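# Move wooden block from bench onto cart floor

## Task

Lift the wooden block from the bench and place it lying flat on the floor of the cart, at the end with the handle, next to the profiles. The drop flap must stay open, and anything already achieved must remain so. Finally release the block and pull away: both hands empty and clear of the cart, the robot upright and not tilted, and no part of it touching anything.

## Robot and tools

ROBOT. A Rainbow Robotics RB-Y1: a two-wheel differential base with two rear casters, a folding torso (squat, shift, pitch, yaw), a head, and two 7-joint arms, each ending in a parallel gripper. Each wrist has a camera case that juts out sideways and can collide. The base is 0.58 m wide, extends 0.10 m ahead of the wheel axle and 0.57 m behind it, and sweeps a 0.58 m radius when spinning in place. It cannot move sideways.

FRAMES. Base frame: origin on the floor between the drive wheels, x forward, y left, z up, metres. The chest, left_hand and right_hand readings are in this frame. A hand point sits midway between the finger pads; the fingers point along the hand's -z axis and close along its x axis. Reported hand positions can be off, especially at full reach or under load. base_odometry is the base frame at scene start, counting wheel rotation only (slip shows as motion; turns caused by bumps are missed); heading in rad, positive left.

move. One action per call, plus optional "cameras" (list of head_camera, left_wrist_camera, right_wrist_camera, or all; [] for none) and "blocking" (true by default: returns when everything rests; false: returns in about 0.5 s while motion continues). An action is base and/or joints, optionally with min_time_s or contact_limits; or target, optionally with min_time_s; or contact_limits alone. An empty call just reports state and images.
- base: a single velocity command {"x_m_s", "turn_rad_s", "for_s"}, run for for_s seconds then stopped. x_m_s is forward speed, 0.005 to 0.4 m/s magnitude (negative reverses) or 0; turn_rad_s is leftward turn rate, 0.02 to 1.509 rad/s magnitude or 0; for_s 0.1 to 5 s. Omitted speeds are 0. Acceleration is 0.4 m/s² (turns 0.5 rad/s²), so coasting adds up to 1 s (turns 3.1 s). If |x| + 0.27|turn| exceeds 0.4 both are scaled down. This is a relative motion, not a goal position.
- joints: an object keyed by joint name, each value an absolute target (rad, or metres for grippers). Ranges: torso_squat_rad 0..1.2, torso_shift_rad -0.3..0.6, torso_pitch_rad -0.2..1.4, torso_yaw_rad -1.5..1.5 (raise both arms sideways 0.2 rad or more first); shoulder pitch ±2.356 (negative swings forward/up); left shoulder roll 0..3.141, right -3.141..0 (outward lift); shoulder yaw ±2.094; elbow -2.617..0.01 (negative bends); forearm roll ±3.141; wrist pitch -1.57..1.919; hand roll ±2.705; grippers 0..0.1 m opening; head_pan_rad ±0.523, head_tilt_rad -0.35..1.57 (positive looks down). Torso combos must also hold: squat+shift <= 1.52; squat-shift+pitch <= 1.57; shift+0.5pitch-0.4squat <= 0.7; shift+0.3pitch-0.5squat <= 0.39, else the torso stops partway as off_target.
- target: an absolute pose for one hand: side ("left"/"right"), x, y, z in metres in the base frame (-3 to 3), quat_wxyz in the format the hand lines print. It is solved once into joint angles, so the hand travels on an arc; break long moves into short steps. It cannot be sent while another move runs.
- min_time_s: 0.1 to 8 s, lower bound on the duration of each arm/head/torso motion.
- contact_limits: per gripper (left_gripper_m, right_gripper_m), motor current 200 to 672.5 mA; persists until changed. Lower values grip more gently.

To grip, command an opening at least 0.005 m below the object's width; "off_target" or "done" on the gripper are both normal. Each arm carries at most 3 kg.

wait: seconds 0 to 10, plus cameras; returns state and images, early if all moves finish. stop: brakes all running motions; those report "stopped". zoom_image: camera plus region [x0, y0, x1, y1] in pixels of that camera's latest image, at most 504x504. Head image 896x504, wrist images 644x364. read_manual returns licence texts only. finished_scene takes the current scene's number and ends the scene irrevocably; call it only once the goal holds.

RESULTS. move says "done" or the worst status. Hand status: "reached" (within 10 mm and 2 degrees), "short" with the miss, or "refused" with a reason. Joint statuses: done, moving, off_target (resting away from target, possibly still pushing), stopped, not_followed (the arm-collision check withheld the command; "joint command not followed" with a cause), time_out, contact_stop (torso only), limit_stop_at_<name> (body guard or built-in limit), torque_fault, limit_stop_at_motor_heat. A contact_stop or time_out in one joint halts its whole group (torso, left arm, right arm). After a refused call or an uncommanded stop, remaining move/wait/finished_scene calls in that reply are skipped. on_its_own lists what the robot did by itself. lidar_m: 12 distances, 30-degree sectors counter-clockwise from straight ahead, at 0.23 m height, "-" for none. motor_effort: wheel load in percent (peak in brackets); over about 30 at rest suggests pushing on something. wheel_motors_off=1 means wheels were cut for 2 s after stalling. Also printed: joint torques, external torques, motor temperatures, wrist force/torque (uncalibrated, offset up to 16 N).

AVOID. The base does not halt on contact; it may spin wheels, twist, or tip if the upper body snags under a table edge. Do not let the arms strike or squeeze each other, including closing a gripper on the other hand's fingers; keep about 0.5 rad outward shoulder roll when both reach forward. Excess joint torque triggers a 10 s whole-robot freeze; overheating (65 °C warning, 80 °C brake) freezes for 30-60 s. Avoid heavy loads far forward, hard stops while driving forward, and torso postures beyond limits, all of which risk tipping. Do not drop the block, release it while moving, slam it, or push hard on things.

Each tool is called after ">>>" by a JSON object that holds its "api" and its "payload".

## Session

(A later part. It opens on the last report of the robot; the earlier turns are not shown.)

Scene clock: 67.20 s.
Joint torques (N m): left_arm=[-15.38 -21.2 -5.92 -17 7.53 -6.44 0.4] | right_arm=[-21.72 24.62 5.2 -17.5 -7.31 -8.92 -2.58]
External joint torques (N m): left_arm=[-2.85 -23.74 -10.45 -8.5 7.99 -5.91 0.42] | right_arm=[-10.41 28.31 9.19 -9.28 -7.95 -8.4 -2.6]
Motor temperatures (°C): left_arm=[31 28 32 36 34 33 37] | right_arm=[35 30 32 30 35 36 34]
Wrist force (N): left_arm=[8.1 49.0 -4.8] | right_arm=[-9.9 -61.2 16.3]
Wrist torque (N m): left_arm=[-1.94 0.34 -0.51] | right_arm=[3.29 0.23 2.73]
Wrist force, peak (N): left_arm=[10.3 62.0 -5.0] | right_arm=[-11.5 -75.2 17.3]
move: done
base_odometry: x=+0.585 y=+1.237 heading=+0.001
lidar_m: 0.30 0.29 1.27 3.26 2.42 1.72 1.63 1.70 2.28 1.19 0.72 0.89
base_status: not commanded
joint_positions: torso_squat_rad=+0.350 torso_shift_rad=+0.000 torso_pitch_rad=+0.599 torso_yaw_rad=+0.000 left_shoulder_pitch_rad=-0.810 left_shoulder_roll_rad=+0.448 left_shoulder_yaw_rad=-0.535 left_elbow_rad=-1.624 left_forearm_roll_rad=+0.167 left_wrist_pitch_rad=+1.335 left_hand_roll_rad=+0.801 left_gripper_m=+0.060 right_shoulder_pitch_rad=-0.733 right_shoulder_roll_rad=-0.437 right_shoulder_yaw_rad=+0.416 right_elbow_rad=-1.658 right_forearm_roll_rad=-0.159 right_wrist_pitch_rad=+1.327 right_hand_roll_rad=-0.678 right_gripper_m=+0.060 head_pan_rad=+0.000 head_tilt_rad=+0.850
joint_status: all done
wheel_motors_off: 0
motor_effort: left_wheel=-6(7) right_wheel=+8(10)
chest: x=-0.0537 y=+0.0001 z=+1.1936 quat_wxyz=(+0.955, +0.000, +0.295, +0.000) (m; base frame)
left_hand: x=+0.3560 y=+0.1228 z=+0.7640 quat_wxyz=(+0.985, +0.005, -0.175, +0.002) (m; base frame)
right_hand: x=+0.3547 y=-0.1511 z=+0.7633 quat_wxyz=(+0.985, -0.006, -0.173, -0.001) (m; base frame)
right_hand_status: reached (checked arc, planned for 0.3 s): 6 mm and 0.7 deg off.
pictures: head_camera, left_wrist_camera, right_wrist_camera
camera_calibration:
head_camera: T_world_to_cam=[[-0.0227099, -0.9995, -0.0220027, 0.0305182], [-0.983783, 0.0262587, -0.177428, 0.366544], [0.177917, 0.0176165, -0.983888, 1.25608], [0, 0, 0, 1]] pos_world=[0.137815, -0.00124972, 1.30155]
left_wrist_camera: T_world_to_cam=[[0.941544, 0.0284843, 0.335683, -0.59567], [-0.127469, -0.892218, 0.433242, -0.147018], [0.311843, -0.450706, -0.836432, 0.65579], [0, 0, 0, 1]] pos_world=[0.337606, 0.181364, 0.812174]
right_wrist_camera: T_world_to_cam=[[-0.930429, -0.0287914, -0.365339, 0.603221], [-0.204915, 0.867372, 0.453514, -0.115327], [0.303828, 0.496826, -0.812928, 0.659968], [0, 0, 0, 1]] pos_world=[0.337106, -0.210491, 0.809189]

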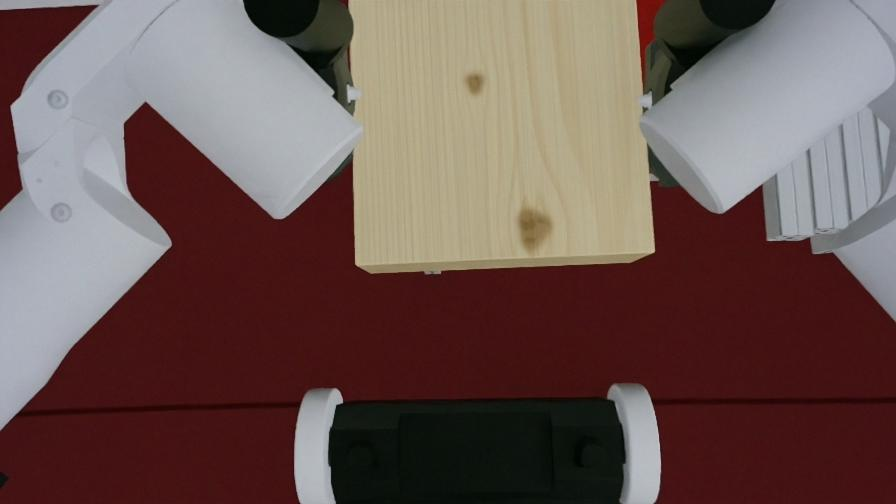

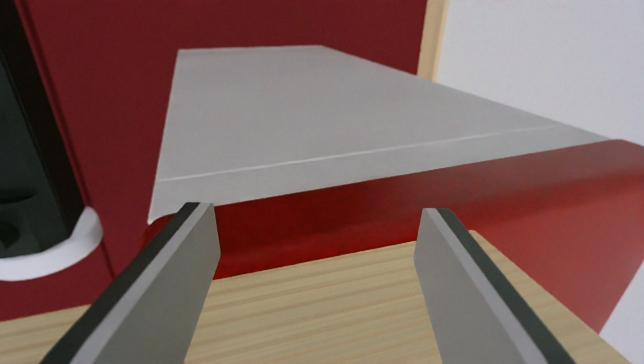

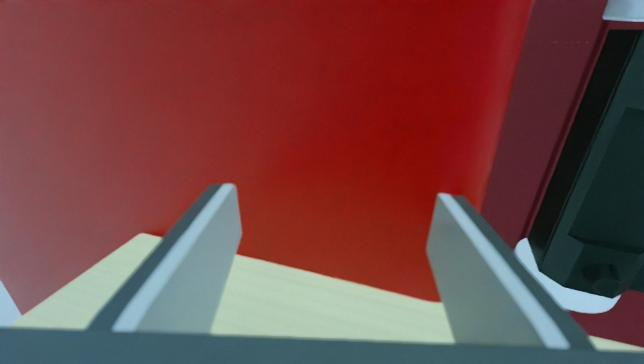

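>>> {"api": "move", "payload": {"joints": {"torso_squat_rad":0.02}, "min_time_s": 2}}

Scene clock: 71.20 s.
Joint torques (N m): left_arm=[-21.56 -21.22 -3.3 -21.23 7.41 -7.46 1.71] | right_arm=[-23.68 21.57 3.72 -21.57 -6.28 -6.42 -2.39]
External joint torques (N m): left_arm=[-9.1 -23.75 -7.81 -12.74 7.86 -6.94 1.73] | right_arm=[-12.41 25.23 7.68 -13.35 -6.92 -5.91 -2.4]
Motor temperatures (°C): left_arm=[31 28 32 36 34 33 37] | right_arm=[35 30 32 31 36 37 34]
Wrist force (N): left_arm=[-1.6 47.7 -19.8] | right_arm=[-7.4 -44.5 -13.8]
Wrist torque (N m): left_arm=[-1.47 -0.39 -1.80] | right_arm=[1.98 -0.65 1.99]
Wrist force, peak (N): left_arm=[4.2 48.7 -20.1] | right_arm=[-10.2 -62.3 16.3]
move: done
base_odometry: x=+0.585 y=+1.237 heading=+0.001
lidar_m: 0.31 0.30 1.25 3.26 2.41 1.70 1.63 1.70 2.27 1.19 0.73 0.90
base_status: not commanded
joint_positions: torso_squat_rad=+0.020 torso_shift_rad=+0.000 torso_pitch_rad=+0.601 torso_yaw_rad=+0.000 left_shoulder_pitch_rad=-0.809 left_shoulder_roll_rad=+0.448 left_shoulder_yaw_rad=-0.536 left_elbow_rad=-1.623 left_forearm_roll_rad=+0.167 left_wrist_pitch_rad=+1.335 left_hand_roll_rad=+0.800 left_gripper_m=+0.060 right_shoulder_pitch_rad=-0.732 right_shoulder_roll_rad=-0.436 right_shoulder_yaw_rad=+0.417 right_elbow_rad=-1.657 right_forearm_roll_rad=-0.159 right_wrist_pitch_rad=+1.327 right_hand_roll_rad=-0.678 right_gripper_m=+0.060 head_pan_rad=+0.000 head_tilt_rad=+0.850
joint_status: all done
wheel_motors_off: 0
motor_effort: left_wheel=-6(7) right_wheel=+5(10)
chest: x=-0.0529 y=+0.0001 z=+1.2356 quat_wxyz=(+0.955, +0.000, +0.296, +0.000) (m; base frame)
left_hand: x=+0.3551 y=+0.1234 z=+0.8044 quat_wxyz=(+0.985, +0.005, -0.173, +0.002) (m; base frame)
right_hand: x=+0.3544 y=-0.1508 z=+0.8042 quat_wxyz=(+0.985, -0.006, -0.172, -0.001) (m; base frame)
pictures: head_camera, left_wrist_camera, right_wrist_camera
camera_calibration:
head_camera: T_world_to_cam=[[-0.0225133, -0.999502, -0.022131, 0.0316026], [-0.984058, 0.0260608, -0.175926, 0.372951], [0.176415, 0.0178175, -0.984155, 1.2975], [0, 0, 0, 1]] pos_world=[0.138818, -0.00125082, 1.34325]
left_wrist_camera: T_world_to_cam=[[0.942943, 0.0281963, 0.33176, -0.605726], [-0.125423, -0.892929, 0.432373, -0.16398], [0.308429, -0.449313, -0.838444, 0.692853], [0, 0, 0, 1]] pos_world=[0.336902, 0.181965, 0.852775]
right_wrist_camera: T_world_to_cam=[[-0.93139, -0.0287996, -0.362881, 0.616301], [-0.203934, 0.867026, 0.454617, -0.135504], [0.301535, 0.497429, -0.813413, 0.694415], [0, 0, 0, 1]] pos_world=[0.336993, -0.210188, 0.850092]

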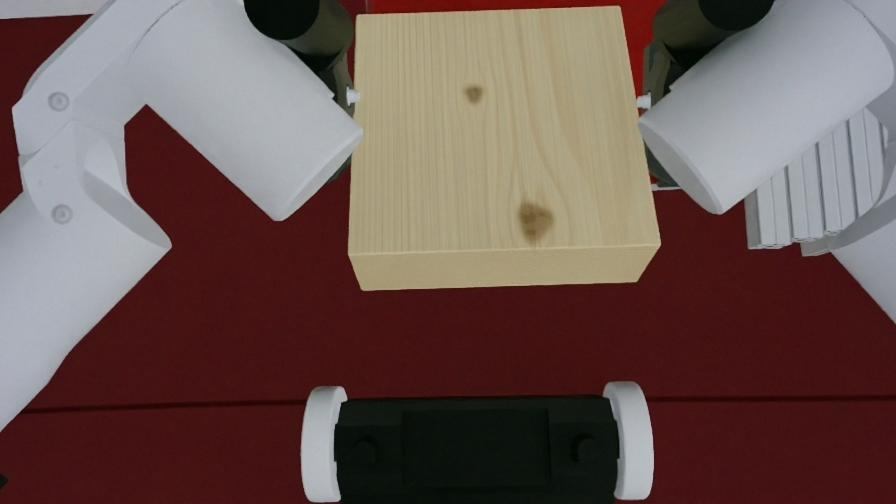

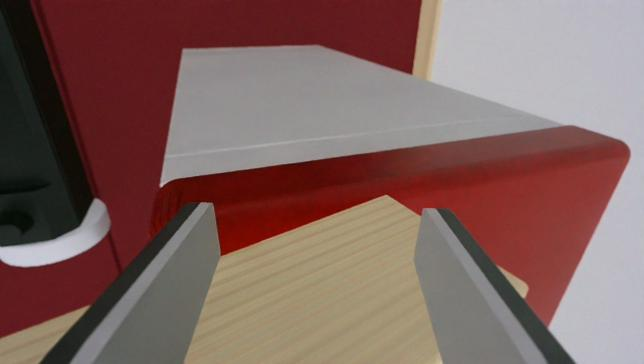

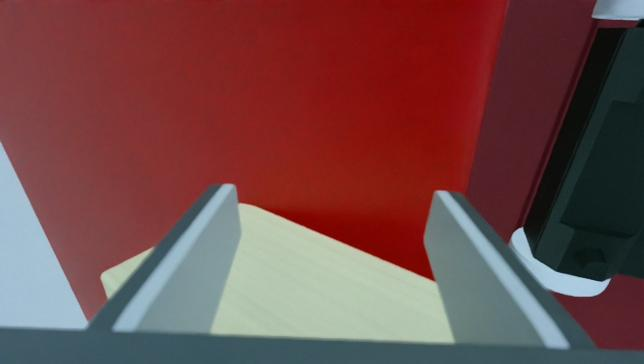

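>>> {"api": "move", "payload": {"target": {"side":"left","x":0.356,"y":0.111,"z":0.807,"quat_wxyz":[0.985,0,-0.174,0]}, "cameras": []}}

>>> {"api": "move", "payload": {"target": {"side":"right","x":0.356,"y":-0.145,"z":0.807,"quat_wxyz":[0.985,0,-0.174,0]}, "cameras": []}}

>>> {"api": "move", "payload": {"base": {"x_m_s":-0.25,"for_s":1.6}}}

Scene clock: 75.87 s.
Joint torques (N m): left_arm=[-25.41 -32.13 -5.78 -26.46 10.35 -10.82 2.65] | right_arm=[-26.12 29.64 6.28 -25.8 -9.24 -8.71 -2.61]
External joint torques (N m): left_arm=[-12.79 -34.43 -10.22 -17.95 10.82 -10.31 2.67] | right_arm=[-14.87 33.35 10.25 -17.59 -9.88 -8.2 -2.62]
Motor temperatures (°C): left_arm=[31 28 32 37 35 33 37] | right_arm=[35 31 32 32 36 37 34]
Wrist force (N): left_arm=[-1.1 69.4 -21.3] | right_arm=[-8.8 -66.2 -14.1]
Wrist torque (N m): left_arm=[-2.16 -0.45 -2.78] | right_arm=[3.12 -0.75 2.92]
Wrist force, peak (N): left_arm=[-0.9 75.5 -21.1] | right_arm=[-10.0 -75.4 -14.5]
move: done
base_odometry: x=+0.585 y=+1.237 heading=+0.001
lidar_m: 0.30 0.31 1.26 3.28 2.40 1.71 1.63 1.71 2.28 1.19 0.73 0.91
base_status: not commanded
joint_positions: torso_squat_rad=+0.020 torso_shift_rad=+0.000 torso_pitch_rad=+0.601 torso_yaw_rad=+0.000 left_shoulder_pitch_rad=-0.820 left_shoulder_roll_rad=+0.436 left_shoulder_yaw_rad=-0.541 left_elbow_rad=-1.614 left_forearm_roll_rad=+0.157 left_wrist_pitch_rad=+1.344 left_hand_roll_rad=+0.807 left_gripper_m=+0.060 right_shoulder_pitch_rad=-0.731 right_shoulder_roll_rad=-0.438 right_shoulder_yaw_rad=+0.416 right_elbow_rad=-1.656 right_forearm_roll_rad=-0.158 right_wrist_pitch_rad=+1.327 right_hand_roll_rad=-0.678 right_gripper_m=+0.060 head_pan_rad=+0.000 head_tilt_rad=+0.850
joint_status: all done
wheel_motors_off: 0
motor_effort: left_wheel=-5(6) right_wheel=+5(8)
chest: x=-0.0529 y=+0.0001 z=+1.2356 quat_wxyz=(+0.955, +0.000, +0.296, +0.000) (m; base frame)
left_hand: x=+0.3560 y=+0.1189 z=+0.8051 quat_wxyz=(+0.985, +0.008, -0.173, +0.002) (m; base frame)
left_hand_status: reached (checked arc, planned for 0.2 s): 8 mm and 0.9 deg off.
right_hand: x=+0.3543 y=-0.1525 z=+0.8037 quat_wxyz=(+0.985, -0.007, -0.171, -0.002) (m; base frame)
pictures: none
No camera images: "cameras" was empty.

Scene clock: 76.40 s.
Joint torques (N m): left_arm=[-25.88 -32.52 -6.2 -26.55 10.41 -10.92 2.72] | right_arm=[-27.28 29.73 5.97 -26.04 -9.4 -8.76 -2.66]
External joint torques (N m): left_arm=[-13.26 -34.81 -10.65 -18.04 10.88 -10.4 2.74] | right_arm=[-15.98 33.46 9.97 -17.83 -10.05 -8.25 -2.68]
Motor temperatures (°C): left_arm=[31 28 32 37 35 33 38] | right_arm=[35 31 32 32 36 37 34]
Wrist force (N): left_arm=[-1.1 69.0 -22.0] | right_arm=[-9.2 -65.9 -13.2]
Wrist torque (N m): left_arm=[-2.19 -0.46 -2.71] | right_arm=[3.10 -0.77 2.87]
Wrist force, peak (N): left_arm=[-1.2 69.6 -21.2] | right_arm=[-8.1 -67.0 -13.9]
move: done
base_odometry: x=+0.585 y=+1.237 heading=+0.001
lidar_m: 0.30 0.31 1.26 3.26 2.40 1.71 1.63 1.71 2.29 1.18 0.72 0.90
base_status: not commanded
joint_positions: torso_squat_rad=+0.020 torso_shift_rad=+0.000 torso_pitch_rad=+0.601 torso_yaw_rad=+0.000 left_shoulder_pitch_rad=-0.820 left_shoulder_roll_rad=+0.436 left_shoulder_yaw_rad=-0.541 left_elbow_rad=-1.614 left_forearm_roll_rad=+0.157 left_wrist_pitch_rad=+1.344 left_hand_roll_rad=+0.807 left_gripper_m=+0.060 right_shoulder_pitch_rad=-0.734 right_shoulder_roll_rad=-0.438 right_shoulder_yaw_rad=+0.415 right_elbow_rad=-1.657 right_forearm_roll_rad=-0.159 right_wrist_pitch_rad=+1.330 right_hand_roll_rad=-0.678 right_gripper_m=+0.060 head_pan_rad=+0.000 head_tilt_rad=+0.850
joint_status: all done
wheel_motors_off: 0
motor_effort: left_wheel=-4(6) right_wheel=+4(5)
chest: x=-0.0529 y=+0.0001 z=+1.2356 quat_wxyz=(+0.955, +0.000, +0.296, +0.000) (m; base frame)
left_hand: x=+0.3559 y=+0.1190 z=+0.8051 quat_wxyz=(+0.985, +0.008, -0.173, +0.002) (m; base frame)
right_hand: x=+0.3552 y=-0.1525 z=+0.8048 quat_wxyz=(+0.985, -0.007, -0.172, -0.002) (m; base frame)
right_hand_status: reached (checked arc, planned for 0.1 s): 8 mm and 0.9 deg off.
pictures: none
No camera images: "cameras" was empty.

Scene clock: 78.93 s.
Joint torques (N m): left_arm=[-26.1 -31.93 -6.11 -26.51 10.14 -10.88 2.65] | right_arm=[-27.96 29.52 6.15 -26.15 -9.26 -8.65 -2.62]
External joint torques (N m): left_arm=[-13.49 -34.23 -10.56 -17.99 10.61 -10.37 2.67] | right_arm=[-16.65 33.25 10.15 -17.94 -9.9 -8.14 -2.64]
Motor temperatures (°C): left_arm=[31 29 32 37 35 34 38] | right_arm=[35 31 32 32 37 37 34]
Wrist force (N): left_arm=[-2.8 67.2 -21.8] | right_arm=[-9.1 -64.8 -16.9]
Wrist torque (N m): left_arm=[-2.22 -0.64 -2.80] | right_arm=[2.96 -0.86 2.82]
Wrist force, peak (N): left_arm=[0.0 70.0 -22.0] | right_arm=[-7.3 -67.3 -13.7]
move: done
base_odometry: x=+0.185 y=+1.237 heading=+0.000
lidar_m: 0.70 1.34 1.80 4.37 1.84 1.30 1.23 1.29 1.73 2.39 1.13 0.97
base_status: done (sent for 1.6 of 1.6 s)
joint_positions: torso_squat_rad=+0.020 torso_shift_rad=+0.000 torso_pitch_rad=+0.601 torso_yaw_rad=+0.000 left_shoulder_pitch_rad=-0.820 left_shoulder_roll_rad=+0.436 left_shoulder_yaw_rad=-0.541 left_elbow_rad=-1.614 left_forearm_roll_rad=+0.157 left_wrist_pitch_rad=+1.344 left_hand_roll_rad=+0.807 left_gripper_m=+0.060 right_shoulder_pitch_rad=-0.734 right_shoulder_roll_rad=-0.438 right_shoulder_yaw_rad=+0.415 right_elbow_rad=-1.657 right_forearm_roll_rad=-0.160 right_wrist_pitch_rad=+1.330 right_hand_roll_rad=-0.678 right_gripper_m=+0.060 head_pan_rad=+0.000 head_tilt_rad=+0.850
joint_status: not commanded
wheel_motors_off: 0
motor_effort: left_wheel=-10(26) right_wheel=+12(37)
chest: x=-0.0530 y=+0.0001 z=+1.2356 quat_wxyz=(+0.955, +0.000, +0.296, +0.000) (m; base frame)
left_hand: x=+0.3558 y=+0.1189 z=+0.8051 quat_wxyz=(+0.985, +0.008, -0.173, +0.002) (m; base frame)
right_hand: x=+0.3552 y=-0.1525 z=+0.8048 quat_wxyz=(+0.985, -0.007, -0.172, -0.002) (m; base frame)
pictures: head_camera, left_wrist_camera, right_wrist_camera
camera_calibration:
head_camera: T_world_to_cam=[[-0.0225124, -0.999502, -0.0221329, 0.0316049], [-0.984041, 0.026062, -0.176023, 0.372998], [0.176512, 0.017817, -0.984137, 1.29758], [0, 0, 0, 1]] pos_world=[0.138718, -0.00125081, 1.34335]
left_wrist_camera: T_world_to_cam=[[0.942902, 0.0284573, 0.331853, -0.606601], [-0.123789, -0.895033, 0.428477, -0.165471], [0.309213, -0.445092, -0.840405, 0.692008], [0, 0, 0, 1]] pos_world=[0.337504, 0.177168, 0.853769]
right_wrist_camera: T_world_to_cam=[[-0.931495, -0.0286888, -0.36262, 0.617072], [-0.202541, 0.86896, 0.451537, -0.131898], [0.302148, 0.49405, -0.815243, 0.696329], [0, 0, 0, 1]] pos_world=[0.33769, -0.211704, 0.850997]

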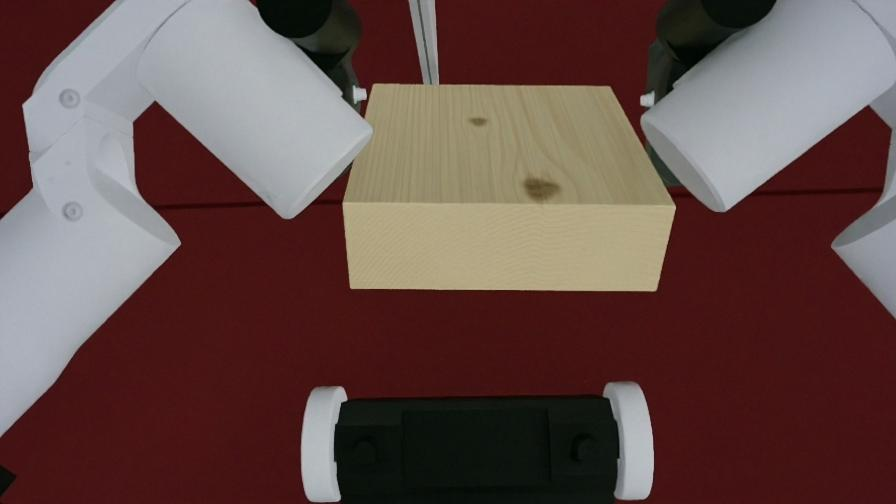

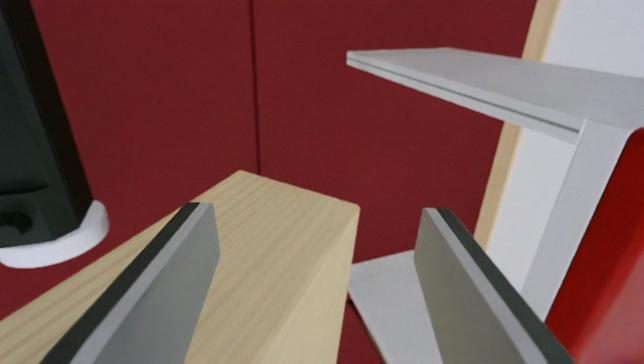

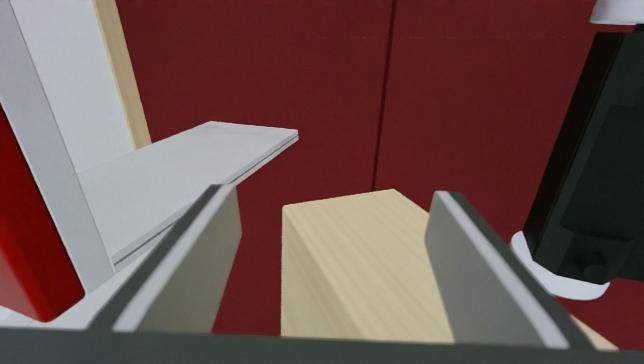

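>>> {"api": "move", "payload": {"base": {"turn_rad_s":-0.7,"for_s":2.25}, "cameras": ["head_camera"]}}

>>> {"api": "move", "payload": {"base": {"x_m_s":0.35,"for_s":4.28}, "cameras": []}}

>>> {"api": "move", "payload": {"base": {"turn_rad_s":0.7,"for_s":2.25}, "joints": {"head_tilt_rad":0.35}, "cameras": ["head_camera"]}}

Scene clock: 86.70 s.
Joint torques (N m): left_arm=[-26.14 -31.89 -5.88 -26.6 10.07 -10.85 2.64] | right_arm=[-27.6 29.51 6.2 -26.11 -9.28 -8.66 -2.66]
External joint torques (N m): left_arm=[-13.53 -34.18 -10.32 -18.09 10.54 -10.33 2.66] | right_arm=[-16.29 33.24 10.2 -17.91 -9.92 -8.15 -2.68]
Motor temperatures (°C): left_arm=[31 29 32 38 36 35 38] | right_arm=[35 31 32 33 37 38 34]
Wrist force (N): left_arm=[-1.6 67.0 -21.7] | right_arm=[-8.3 -64.7 -15.8]
Wrist torque (N m): left_arm=[-2.17 -0.55 -2.78] | right_arm=[2.96 -0.85 2.83]
Wrist force, peak (N): left_arm=[-1.8 68.5 -22.4] | right_arm=[-9.2 -65.6 -16.5]
move: done
base_odometry: x=+0.184 y=+1.237 heading=-1.586
lidar_m: 4.01 1.14 0.97 0.71 1.34 1.77 4.26 1.89 1.32 1.25 1.26 1.69
base_status: done (sent for 2.27 of 2.27 s)
joint_positions: torso_squat_rad=+0.020 torso_shift_rad=+0.000 torso_pitch_rad=+0.601 torso_yaw_rad=+0.000 left_shoulder_pitch_rad=-0.820 left_shoulder_roll_rad=+0.436 left_shoulder_yaw_rad=-0.541 left_elbow_rad=-1.614 left_forearm_roll_rad=+0.157 left_wrist_pitch_rad=+1.344 left_hand_roll_rad=+0.807 left_gripper_m=+0.060 right_shoulder_pitch_rad=-0.734 right_shoulder_roll_rad=-0.438 right_shoulder_yaw_rad=+0.415 right_elbow_rad=-1.657 right_forearm_roll_rad=-0.160 right_wrist_pitch_rad=+1.330 right_hand_roll_rad=-0.678 right_gripper_m=+0.060 head_pan_rad=+0.000 head_tilt_rad=+0.850
joint_status: not commanded
wheel_motors_off: 0
motor_effort: left_wheel=+16(47) right_wheel=+1(45)
chest: x=-0.0530 y=+0.0001 z=+1.2356 quat_wxyz=(+0.955, +0.000, +0.296, +0.000) (m; base frame)
left_hand: x=+0.3558 y=+0.1189 z=+0.8051 quat_wxyz=(+0.985, +0.008, -0.173, +0.002) (m; base frame)
right_hand: x=+0.3552 y=-0.1525 z=+0.8048 quat_wxyz=(+0.985, -0.007, -0.172, -0.002) (m; base frame)
pictures: head_camera
camera_calibration:
head_camera: T_world_to_cam=[[-0.0225124, -0.999502, -0.0221329, 0.0316049], [-0.984041, 0.026062, -0.176023, 0.372998], [0.176512, 0.017817, -0.984137, 1.29758], [0, 0, 0, 1]] pos_world=[0.138718, -0.00125081, 1.34335]

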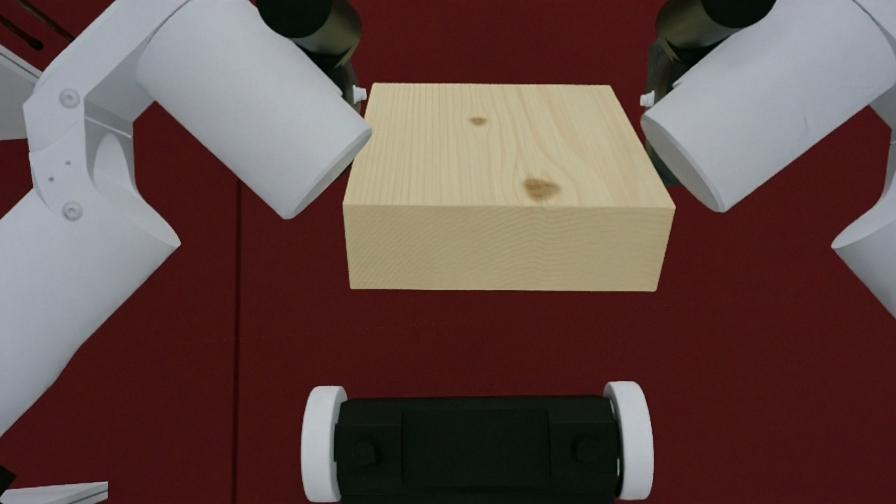

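Scene clock: 92.17 s.
Joint torques (N m): left_arm=[-25.86 -31.8 -6.1 -26.47 10.17 -10.81 2.75] | right_arm=[-27.41 29.51 6.06 -26.1 -9.28 -8.75 -2.65]
External joint torques (N m): left_arm=[-13.24 -34.09 -10.55 -17.96 10.63 -10.3 2.77] | right_arm=[-16.1 33.24 10.05 -17.9 -9.93 -8.24 -2.67]
Motor temperatures (°C): left_arm=[32 29 32 39 36 35 38] | right_arm=[35 32 32 34 38 38 34]
Wrist force (N): left_arm=[-1.6 67.4 -21.8] | right_arm=[-9.0 -64.8 -15.9]
Wrist torque (N m): left_arm=[-2.20 -0.55 -2.77] | right_arm=[2.97 -0.90 2.84]
Wrist force, peak (N): left_arm=[-2.0 68.5 -21.2] | right_arm=[-8.5 -65.5 -16.7]
move: done
base_odometry: x=+0.161 y=-0.256 heading=-1.586
lidar_m: 3.70 0.96 0.66 0.62 0.65 1.12 4.57 1.76 1.24 1.15 1.18 1.54
base_status: done (sent for 4.27 of 4.27 s)
joint_positions: torso_squat_rad=+0.020 torso_shift_rad=+0.000 torso_pitch_rad=+0.601 torso_yaw_rad=+0.000 left_shoulder_pitch_rad=-0.820 left_shoulder_roll_rad=+0.436 left_shoulder_yaw_rad=-0.541 left_elbow_rad=-1.614 left_forearm_roll_rad=+0.157 left_wrist_pitch_rad=+1.344 left_hand_roll_rad=+0.807 left_gripper_m=+0.060 right_shoulder_pitch_rad=-0.734 right_shoulder_roll_rad=-0.438 right_shoulder_yaw_rad=+0.415 right_elbow_rad=-1.657 right_forearm_roll_rad=-0.160 right_wrist_pitch_rad=+1.330 right_hand_roll_rad=-0.678 right_gripper_m=+0.060 head_pan_rad=+0.000 head_tilt_rad=+0.850
joint_status: not commanded
wheel_motors_off: 0
motor_effort: left_wheel=-1(46) right_wheel=+1(37)
chest: x=-0.0528 y=+0.0001 z=+1.2356 quat_wxyz=(+0.955, +0.000, +0.296, +0.000) (m; base frame)
left_hand: x=+0.3559 y=+0.1189 z=+0.8050 quat_wxyz=(+0.985, +0.008, -0.173, +0.002) (m; base frame)
right_hand: x=+0.3552 y=-0.1525 z=+0.8047 quat_wxyz=(+0.985, -0.007, -0.172, -0.002) (m; base frame)
pictures: none
No camera images: "cameras" was empty.

Scene clock: 96.17 s.
Joint torques (N m): left_arm=[-25.48 -31.75 -6.1 -26.46 10.14 -10.8 2.71] | right_arm=[-27.59 29.66 5.62 -26.25 -9.33 -8.69 -2.6]
External joint torques (N m): left_arm=[-12.86 -34.04 -10.54 -17.95 10.61 -10.29 2.73] | right_arm=[-16.29 33.39 9.61 -18.05 -9.98 -8.18 -2.61]
Motor temperatures (°C): left_arm=[32 29 32 39 36 35 38] | right_arm=[35 32 32 35 38 39 34]
Wrist force (N): left_arm=[-1.9 67.8 -21.8] | right_arm=[-9.5 -64.6 -16.8]
Wrist torque (N m): left_arm=[-2.20 -0.56 -2.81] | right_arm=[2.95 -0.93 2.85]
Wrist force, peak (N): left_arm=[-2.0 68.4 -21.7] | right_arm=[-9.1 -65.8 -16.8]
move: done
base_odometry: x=+0.161 y=-0.256 heading=-0.001
lidar_m: 0.62 0.64 1.12 4.95 1.69 1.20 1.14 1.20 1.61 4.03 0.92 0.66
base_status: done (sent for 2.27 of 2.27 s)
joint_positions: torso_squat_rad=+0.020 torso_shift_rad=+0.000 torso_pitch_rad=+0.601 torso_yaw_rad=+0.000 left_shoulder_pitch_rad=-0.820 left_shoulder_roll_rad=+0.436 left_shoulder_yaw_rad=-0.541 left_elbow_rad=-1.614 left_forearm_roll_rad=+0.157 left_wrist_pitch_rad=+1.344 left_hand_roll_rad=+0.807 left_gripper_m=+0.060 right_shoulder_pitch_rad=-0.734 right_shoulder_roll_rad=-0.438 right_shoulder_yaw_rad=+0.415 right_elbow_rad=-1.657 right_forearm_roll_rad=-0.160 right_wrist_pitch_rad=+1.330 right_hand_roll_rad=-0.678 right_gripper_m=+0.060 head_pan_rad=+0.000 head_tilt_rad=+0.350
joint_status: all done
wheel_motors_off: 0
motor_effort: left_wheel=-1(40) right_wheel=+17(36)
chest: x=-0.0529 y=+0.0001 z=+1.2356 quat_wxyz=(+0.955, +0.000, +0.296, +0.000) (m; base frame)
left_hand: x=+0.3559 y=+0.1189 z=+0.8050 quat_wxyz=(+0.985, +0.008, -0.173, +0.002) (m; base frame)
right_hand: x=+0.3552 y=-0.1525 z=+0.8047 quat_wxyz=(+0.985, -0.007, -0.172, -0.002) (m; base frame)
pictures: head_camera
camera_calibration:
head_camera: T_world_to_cam=[[-0.00907171, -0.999504, -0.0301556, 0.0416826], [-0.779306, 0.0259631, -0.626106, 0.981845], [0.626578, 0.0178206, -0.779155, 0.977594], [0, 0, 0, 1]] pos_world=[0.152996, -0.00125112, 1.37769]

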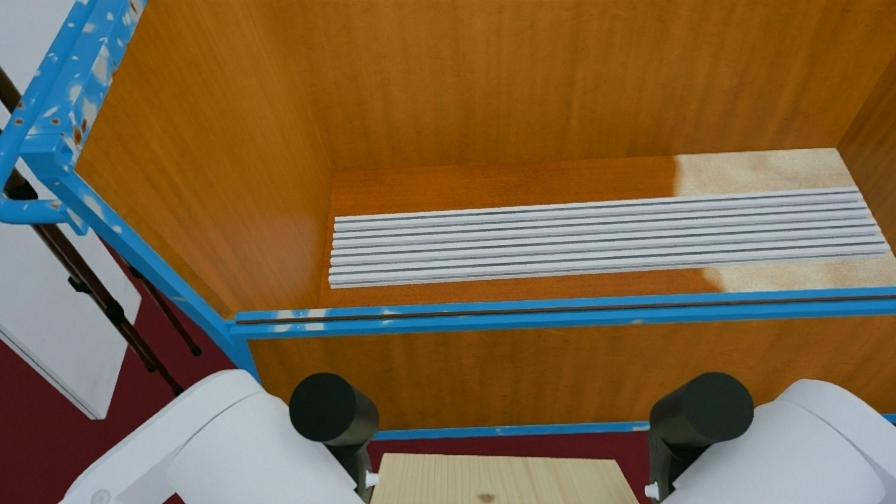

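>>> {"api": "move", "payload": {"joints": {"torso_pitch_rad":0.95,"head_tilt_rad":0.3}, "min_time_s": 2.5, "cameras": ["head_camera"]}}

Scene clock: 126.43 s.
Joint torques (N m): left_arm=[-18.66 -33.5 -8.82 -26.24 11.01 -9.91 2.68] | right_arm=[-20.12 31.41 8.05 -25.45 -9.92 -7.76 -2.81]
External joint torques (N m): left_arm=[-13.03 -33.91 -10.54 -18.12 11 -9.87 2.68] | right_arm=[-15.92 33.4 9.82 -17.87 -10.16 -7.76 -2.81]
Motor temperatures (°C): left_arm=[32 30 32 41 38 36 38] | right_arm=[36 33 32 37 39 40 34]
Wrist force (N): left_arm=[4.9 67.0 -22.2] | right_arm=[-3.1 -65.1 -17.1]
Wrist torque (N m): left_arm=[-2.11 -0.33 -2.72] | right_arm=[2.91 -0.67 2.79]
Wrist force, peak (N): left_arm=[-1.3 68.7 -22.8] | right_arm=[-9.1 -65.5 -16.6]
move: done
base_odometry: x=+0.161 y=-0.256 heading=-0.001
lidar_m: 0.62 0.65 1.13 4.92 1.68 1.20 1.15 1.20 1.60 4.03 0.94 0.66
base_status: not commanded
joint_positions: torso_squat_rad=+0.020 torso_shift_rad=+0.000 torso_pitch_rad=+0.951 torso_yaw_rad=+0.000 left_shoulder_pitch_rad=-0.820 left_shoulder_roll_rad=+0.436 left_shoulder_yaw_rad=-0.541 left_elbow_rad=-1.614 left_forearm_roll_rad=+0.157 left_wrist_pitch_rad=+1.344 left_hand_roll_rad=+0.807 left_gripper_m=+0.060 right_shoulder_pitch_rad=-0.734 right_shoulder_roll_rad=-0.438 right_shoulder_yaw_rad=+0.415 right_elbow_rad=-1.657 right_forearm_roll_rad=-0.159 right_wrist_pitch_rad=+1.330 right_hand_roll_rad=-0.678 right_gripper_m=+0.060 head_pan_rad=+0.000 head_tilt_rad=+0.300
joint_status: all done
wheel_motors_off: 0
motor_effort: left_wheel=-2(3) right_wheel=+18(21)
chest: x=+0.0240 y=+0.0001 z=+1.1602 quat_wxyz=(+0.889, +0.000, +0.458, +0.000) (m; base frame)
left_hand: x=+0.2605 y=+0.1188 z=+0.6156 quat_wxyz=(+1.000, +0.008, +0.001, +0.001) (m; base frame)
right_hand: x=+0.2597 y=-0.1525 z=+0.6155 quat_wxyz=(+1.000, -0.008, +0.002, +0.000) (m; base frame)
pictures: head_camera
camera_calibration:
head_camera: T_world_to_cam=[[-0.0176665, -0.999501, -0.0261662, 0.0355748], [-0.929458, 0.0260626, -0.368006, 0.700314], [0.368505, 0.0178191, -0.929455, 1.04135], [0, 0, 0, 1]] pos_world=[0.267798, -0.00125082, 1.22654]

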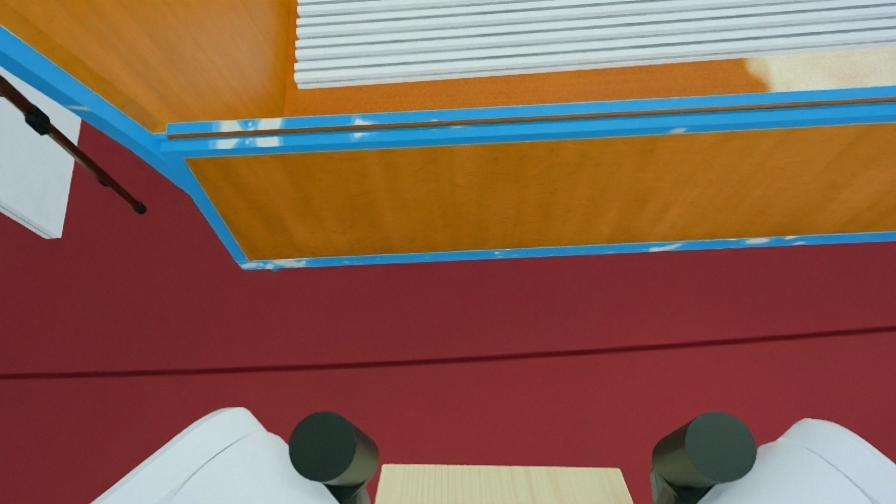

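>>> {"api": "move", "payload": {"target": {"side":"left","x":0.29,"y":0.111,"z":0.66,"quat_wxyz":[0.999,0,-0.044,0]}, "cameras": []}}

>>> {"api": "move", "payload": {"target": {"side":"right","x":0.29,"y":-0.145,"z":0.66,"quat_wxyz":[0.999,0,-0.044,0]}, "cameras": []}}

>>> {"api": "move", "payload": {"joints": {"head_tilt_rad":0.7}}}

Scene clock: 133.77 s.
Joint torques (N m): left_arm=[-12.59 -25.26 -10.63 -20.35 8.95 -7.61 2.56] | right_arm=[-21 26.78 6.53 -25.43 -8.06 -6.71 -2.52]
External joint torques (N m): left_arm=[-6.4 -26.08 -12.8 -11.75 9.1 -7.44 2.57] | right_arm=[-16.8 28.73 8.29 -17.85 -8.3 -6.71 -2.52]
Motor temperatures (°C): left_arm=[32 30 32 41 38 36 38] | right_arm=[36 33 32 37 39 40 34]
Wrist force (N): left_arm=[9.2 54.4 -14.0] | right_arm=[-8.8 -50.4 -24.7]
Wrist torque (N m): left_arm=[-1.86 0.18 -2.03] | right_arm=[2.00 -1.17 2.33]
Wrist force, peak (N): left_arm=[12.3 79.5 -13.4] | right_arm=[-10.0 -77.5 -25.0]
move: done
base_odometry: x=+0.161 y=-0.256 heading=-0.001
lidar_m: 0.62 0.64 1.12 4.94 1.69 1.21 1.15 1.20 1.62 4.03 0.93 0.64
base_status: not commanded
joint_positions: torso_squat_rad=+0.020 torso_shift_rad=+0.000 torso_pitch_rad=+0.951 torso_yaw_rad=+0.000 left_shoulder_pitch_rad=-0.824 left_shoulder_roll_rad=+0.473 left_shoulder_yaw_rad=-0.528 left_elbow_rad=-1.789 left_forearm_roll_rad=+0.126 left_wrist_pitch_rad=+1.438 left_hand_roll_rad=+0.833 left_gripper_m=+0.060 right_shoulder_pitch_rad=-0.734 right_shoulder_roll_rad=-0.437 right_shoulder_yaw_rad=+0.416 right_elbow_rad=-1.657 right_forearm_roll_rad=-0.160 right_wrist_pitch_rad=+1.330 right_hand_roll_rad=-0.678 right_gripper_m=+0.060 head_pan_rad=+0.000 head_tilt_rad=+0.300
joint_status: all done
wheel_motors_off: 0
motor_effort: left_wheel=-2(3) right_wheel=+18(20)
chest: x=+0.0240 y=+0.0001 z=+1.1602 quat_wxyz=(+0.889, +0.000, +0.458, +0.000) (m; base frame)
left_hand: x=+0.2907 y=+0.1165 z=+0.6583 quat_wxyz=(+0.999, +0.006, -0.044, +0.001) (m; base frame)
left_hand_status: reached (checked arc, planned for 0.5 s): 6 mm and 0.7 deg off.
right_hand: x=+0.2594 y=-0.1518 z=+0.6155 quat_wxyz=(+1.000, -0.007, +0.003, +0.000) (m; base frame)
pictures: none
No camera images: "cameras" was empty.

Scene clock: 134.57 s.
Joint torques (N m): left_arm=[-18.8 -34.17 -12.26 -26.75 11.77 -11.15 3.24] | right_arm=[-21.08 33.31 10.4 -26.71 -10.65 -8.95 -3.27]
External joint torques (N m): left_arm=[-12.66 -34.99 -14.44 -18.15 11.88 -11 3.25] | right_arm=[-16.44 35.71 12.58 -18.63 -11.01 -8.82 -3.27]
Motor temperatures (°C): left_arm=[32 30 32 41 38 36 38] | right_arm=[36 33 32 37 40 40 34]
Wrist force (N): left_arm=[3.1 74.1 -22.4] | right_arm=[-5.6 -70.8 -18.3]
Wrist torque (N m): left_arm=[-2.48 -0.36 -2.99] | right_arm=[3.23 -0.73 3.05]
Wrist force, peak (N): left_arm=[7.6 95.7 -21.3] | right_arm=[-8.1 -90.9 -19.8]
move: done
base_odometry: x=+0.161 y=-0.256 heading=-0.001
lidar_m: 0.62 0.64 1.12 4.93 1.68 1.19 1.14 1.20 1.60 4.03 0.92 0.65
base_status: not commanded
joint_positions: torso_squat_rad=+0.020 torso_shift_rad=+0.000 torso_pitch_rad=+0.951 torso_yaw_rad=+0.000 left_shoulder_pitch_rad=-0.822 left_shoulder_roll_rad=+0.475 left_shoulder_yaw_rad=-0.527 left_elbow_rad=-1.787 left_forearm_roll_rad=+0.125 left_wrist_pitch_rad=+1.439 left_hand_roll_rad=+0.833 left_gripper_m=+0.060 right_shoulder_pitch_rad=-0.730 right_shoulder_roll_rad=-0.475 right_shoulder_yaw_rad=+0.399 right_elbow_rad=-1.831 right_forearm_roll_rad=-0.133 right_wrist_pitch_rad=+1.418 right_hand_roll_rad=-0.703 right_gripper_m=+0.060 head_pan_rad=+0.000 head_tilt_rad=+0.300
joint_status: all done
wheel_motors_off: 0
motor_effort: left_wheel=-1(3) right_wheel=+19(24)
chest: x=+0.0240 y=+0.0001 z=+1.1602 quat_wxyz=(+0.889, +0.000, +0.458, +0.000) (m; base frame)
left_hand: x=+0.2900 y=+0.1186 z=+0.6575 quat_wxyz=(+0.999, +0.008, -0.043, +0.001) (m; base frame)
right_hand: x=+0.2890 y=-0.1526 z=+0.6575 quat_wxyz=(+0.999, -0.008, -0.042, +0.000) (m; base frame)
right_hand_status: reached (checked arc, planned for 0.5 s): 8 mm and 1.0 deg off.
pictures: none
No camera images: "cameras" was empty.

Scene clock: 135.50 s.
Joint torques (N m): left_arm=[-18.46 -33.84 -12.24 -26.67 11.74 -11.22 3.2] | right_arm=[-21.34 32.73 10.9 -26.78 -10.69 -9.01 -3.41]
External joint torques (N m): left_arm=[-12.31 -34.68 -14.42 -18.07 11.86 -11.07 3.21] | right_arm=[-16.7 35.13 13.09 -18.7 -11.05 -8.88 -3.41]
Motor temperatures (°C): left_arm=[32 30 32 41 38 36 38] | right_arm=[36 33 32 37 40 40 34]
Wrist force (N): left_arm=[3.6 73.6 -22.7] | right_arm=[-4.7 -71.3 -17.7]
Wrist torque (N m): left_arm=[-2.45 -0.39 -3.02] | right_arm=[3.27 -0.63 3.05]
Wrist force, peak (N): left_arm=[3.1 74.3 -23.3] | right_arm=[-4.8 -71.6 -17.7]
move: done
base_odometry: x=+0.161 y=-0.256 heading=-0.001
lidar_m: 0.62 0.64 1.12 4.93 1.69 1.20 1.14 1.20 1.60 4.04 0.92 0.66
base_status: not commanded
joint_positions: torso_squat_rad=+0.020 torso_shift_rad=+0.000 torso_pitch_rad=+0.951 torso_yaw_rad=+0.000 left_shoulder_pitch_rad=-0.822 left_shoulder_roll_rad=+0.475 left_shoulder_yaw_rad=-0.527 left_elbow_rad=-1.787 left_forearm_roll_rad=+0.125 left_wrist_pitch_rad=+1.439 left_hand_roll_rad=+0.833 left_gripper_m=+0.060 right_shoulder_pitch_rad=-0.730 right_shoulder_roll_rad=-0.475 right_shoulder_yaw_rad=+0.399 right_elbow_rad=-1.831 right_forearm_roll_rad=-0.133 right_wrist_pitch_rad=+1.418 right_hand_roll_rad=-0.703 right_gripper_m=+0.060 head_pan_rad=+0.000 head_tilt_rad=+0.700
joint_status: all done
wheel_motors_off: 0
motor_effort: left_wheel=-2(3) right_wheel=+18(21)
chest: x=+0.0240 y=+0.0001 z=+1.1602 quat_wxyz=(+0.889, +0.000, +0.458, +0.000) (m; base frame)
left_hand: x=+0.2900 y=+0.1186 z=+0.6575 quat_wxyz=(+0.999, +0.008, -0.043, +0.001) (m; base frame)
right_hand: x=+0.2890 y=-0.1526 z=+0.6575 quat_wxyz=(+0.999, -0.008, -0.042, +0.000) (m; base frame)
pictures: head_camera, left_wrist_camera, right_wrist_camera
camera_calibration:
head_camera: T_world_to_cam=[[-0.0264586, -0.999502, -0.0172192, 0.0260696], [-0.999395, 0.0260592, 0.0230186, 0.222175], [-0.0225584, 0.0178178, -0.999587, 1.20765], [0, 0, 0, 1]] pos_world=[0.249973, -0.00125083, 1.20249]
left_wrist_camera: T_world_to_cam=[[0.9966, 0.0284054, 0.0773393, -0.343793], [-0.00900971, -0.895487, 0.444996, -0.154665], [0.0818967, -0.44418, -0.892187, 0.688017], [0, 0, 0, 1]] pos_world=[0.284884, 0.176869, 0.709253]
right_wrist_camera: T_world_to_cam=[[-0.993564, -0.0292601, -0.109427, 0.353334], [-0.0792899, 0.869564, 0.487413, -0.137832], [0.080892, 0.492952, -0.866288, 0.693583], [0, 0, 0, 1]] pos_world=[0.284026, -0.211711, 0.706688]

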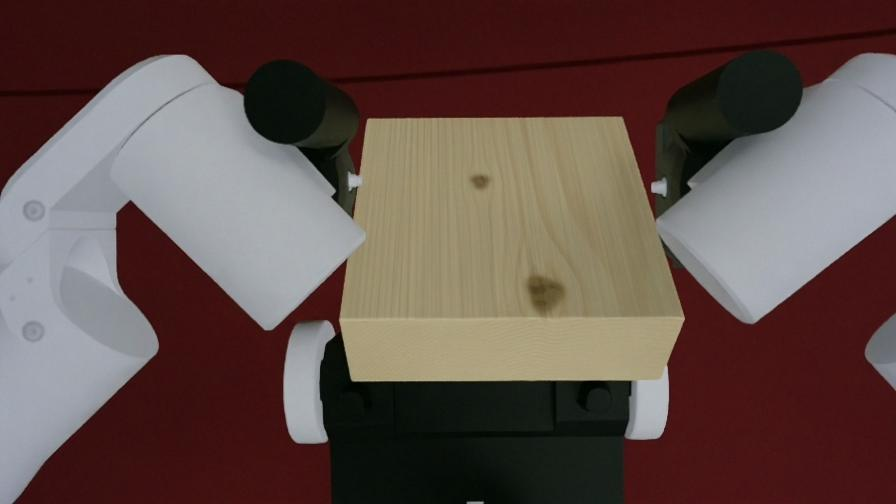

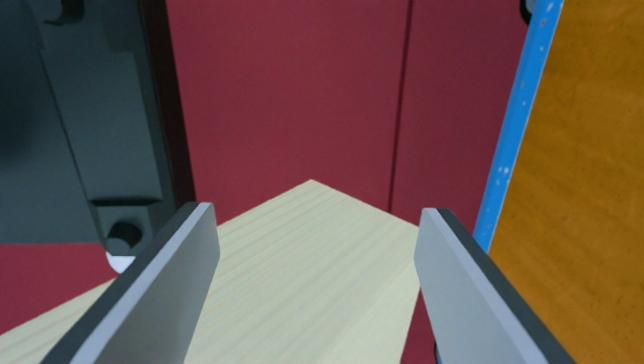

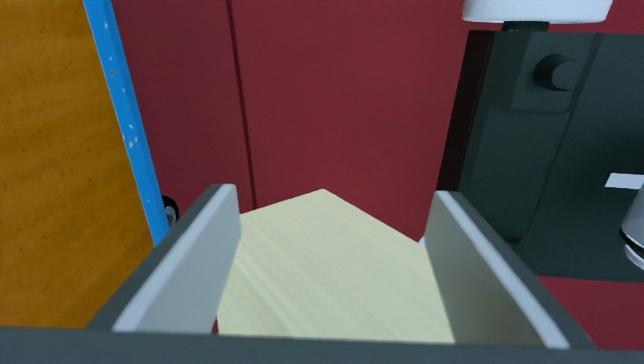

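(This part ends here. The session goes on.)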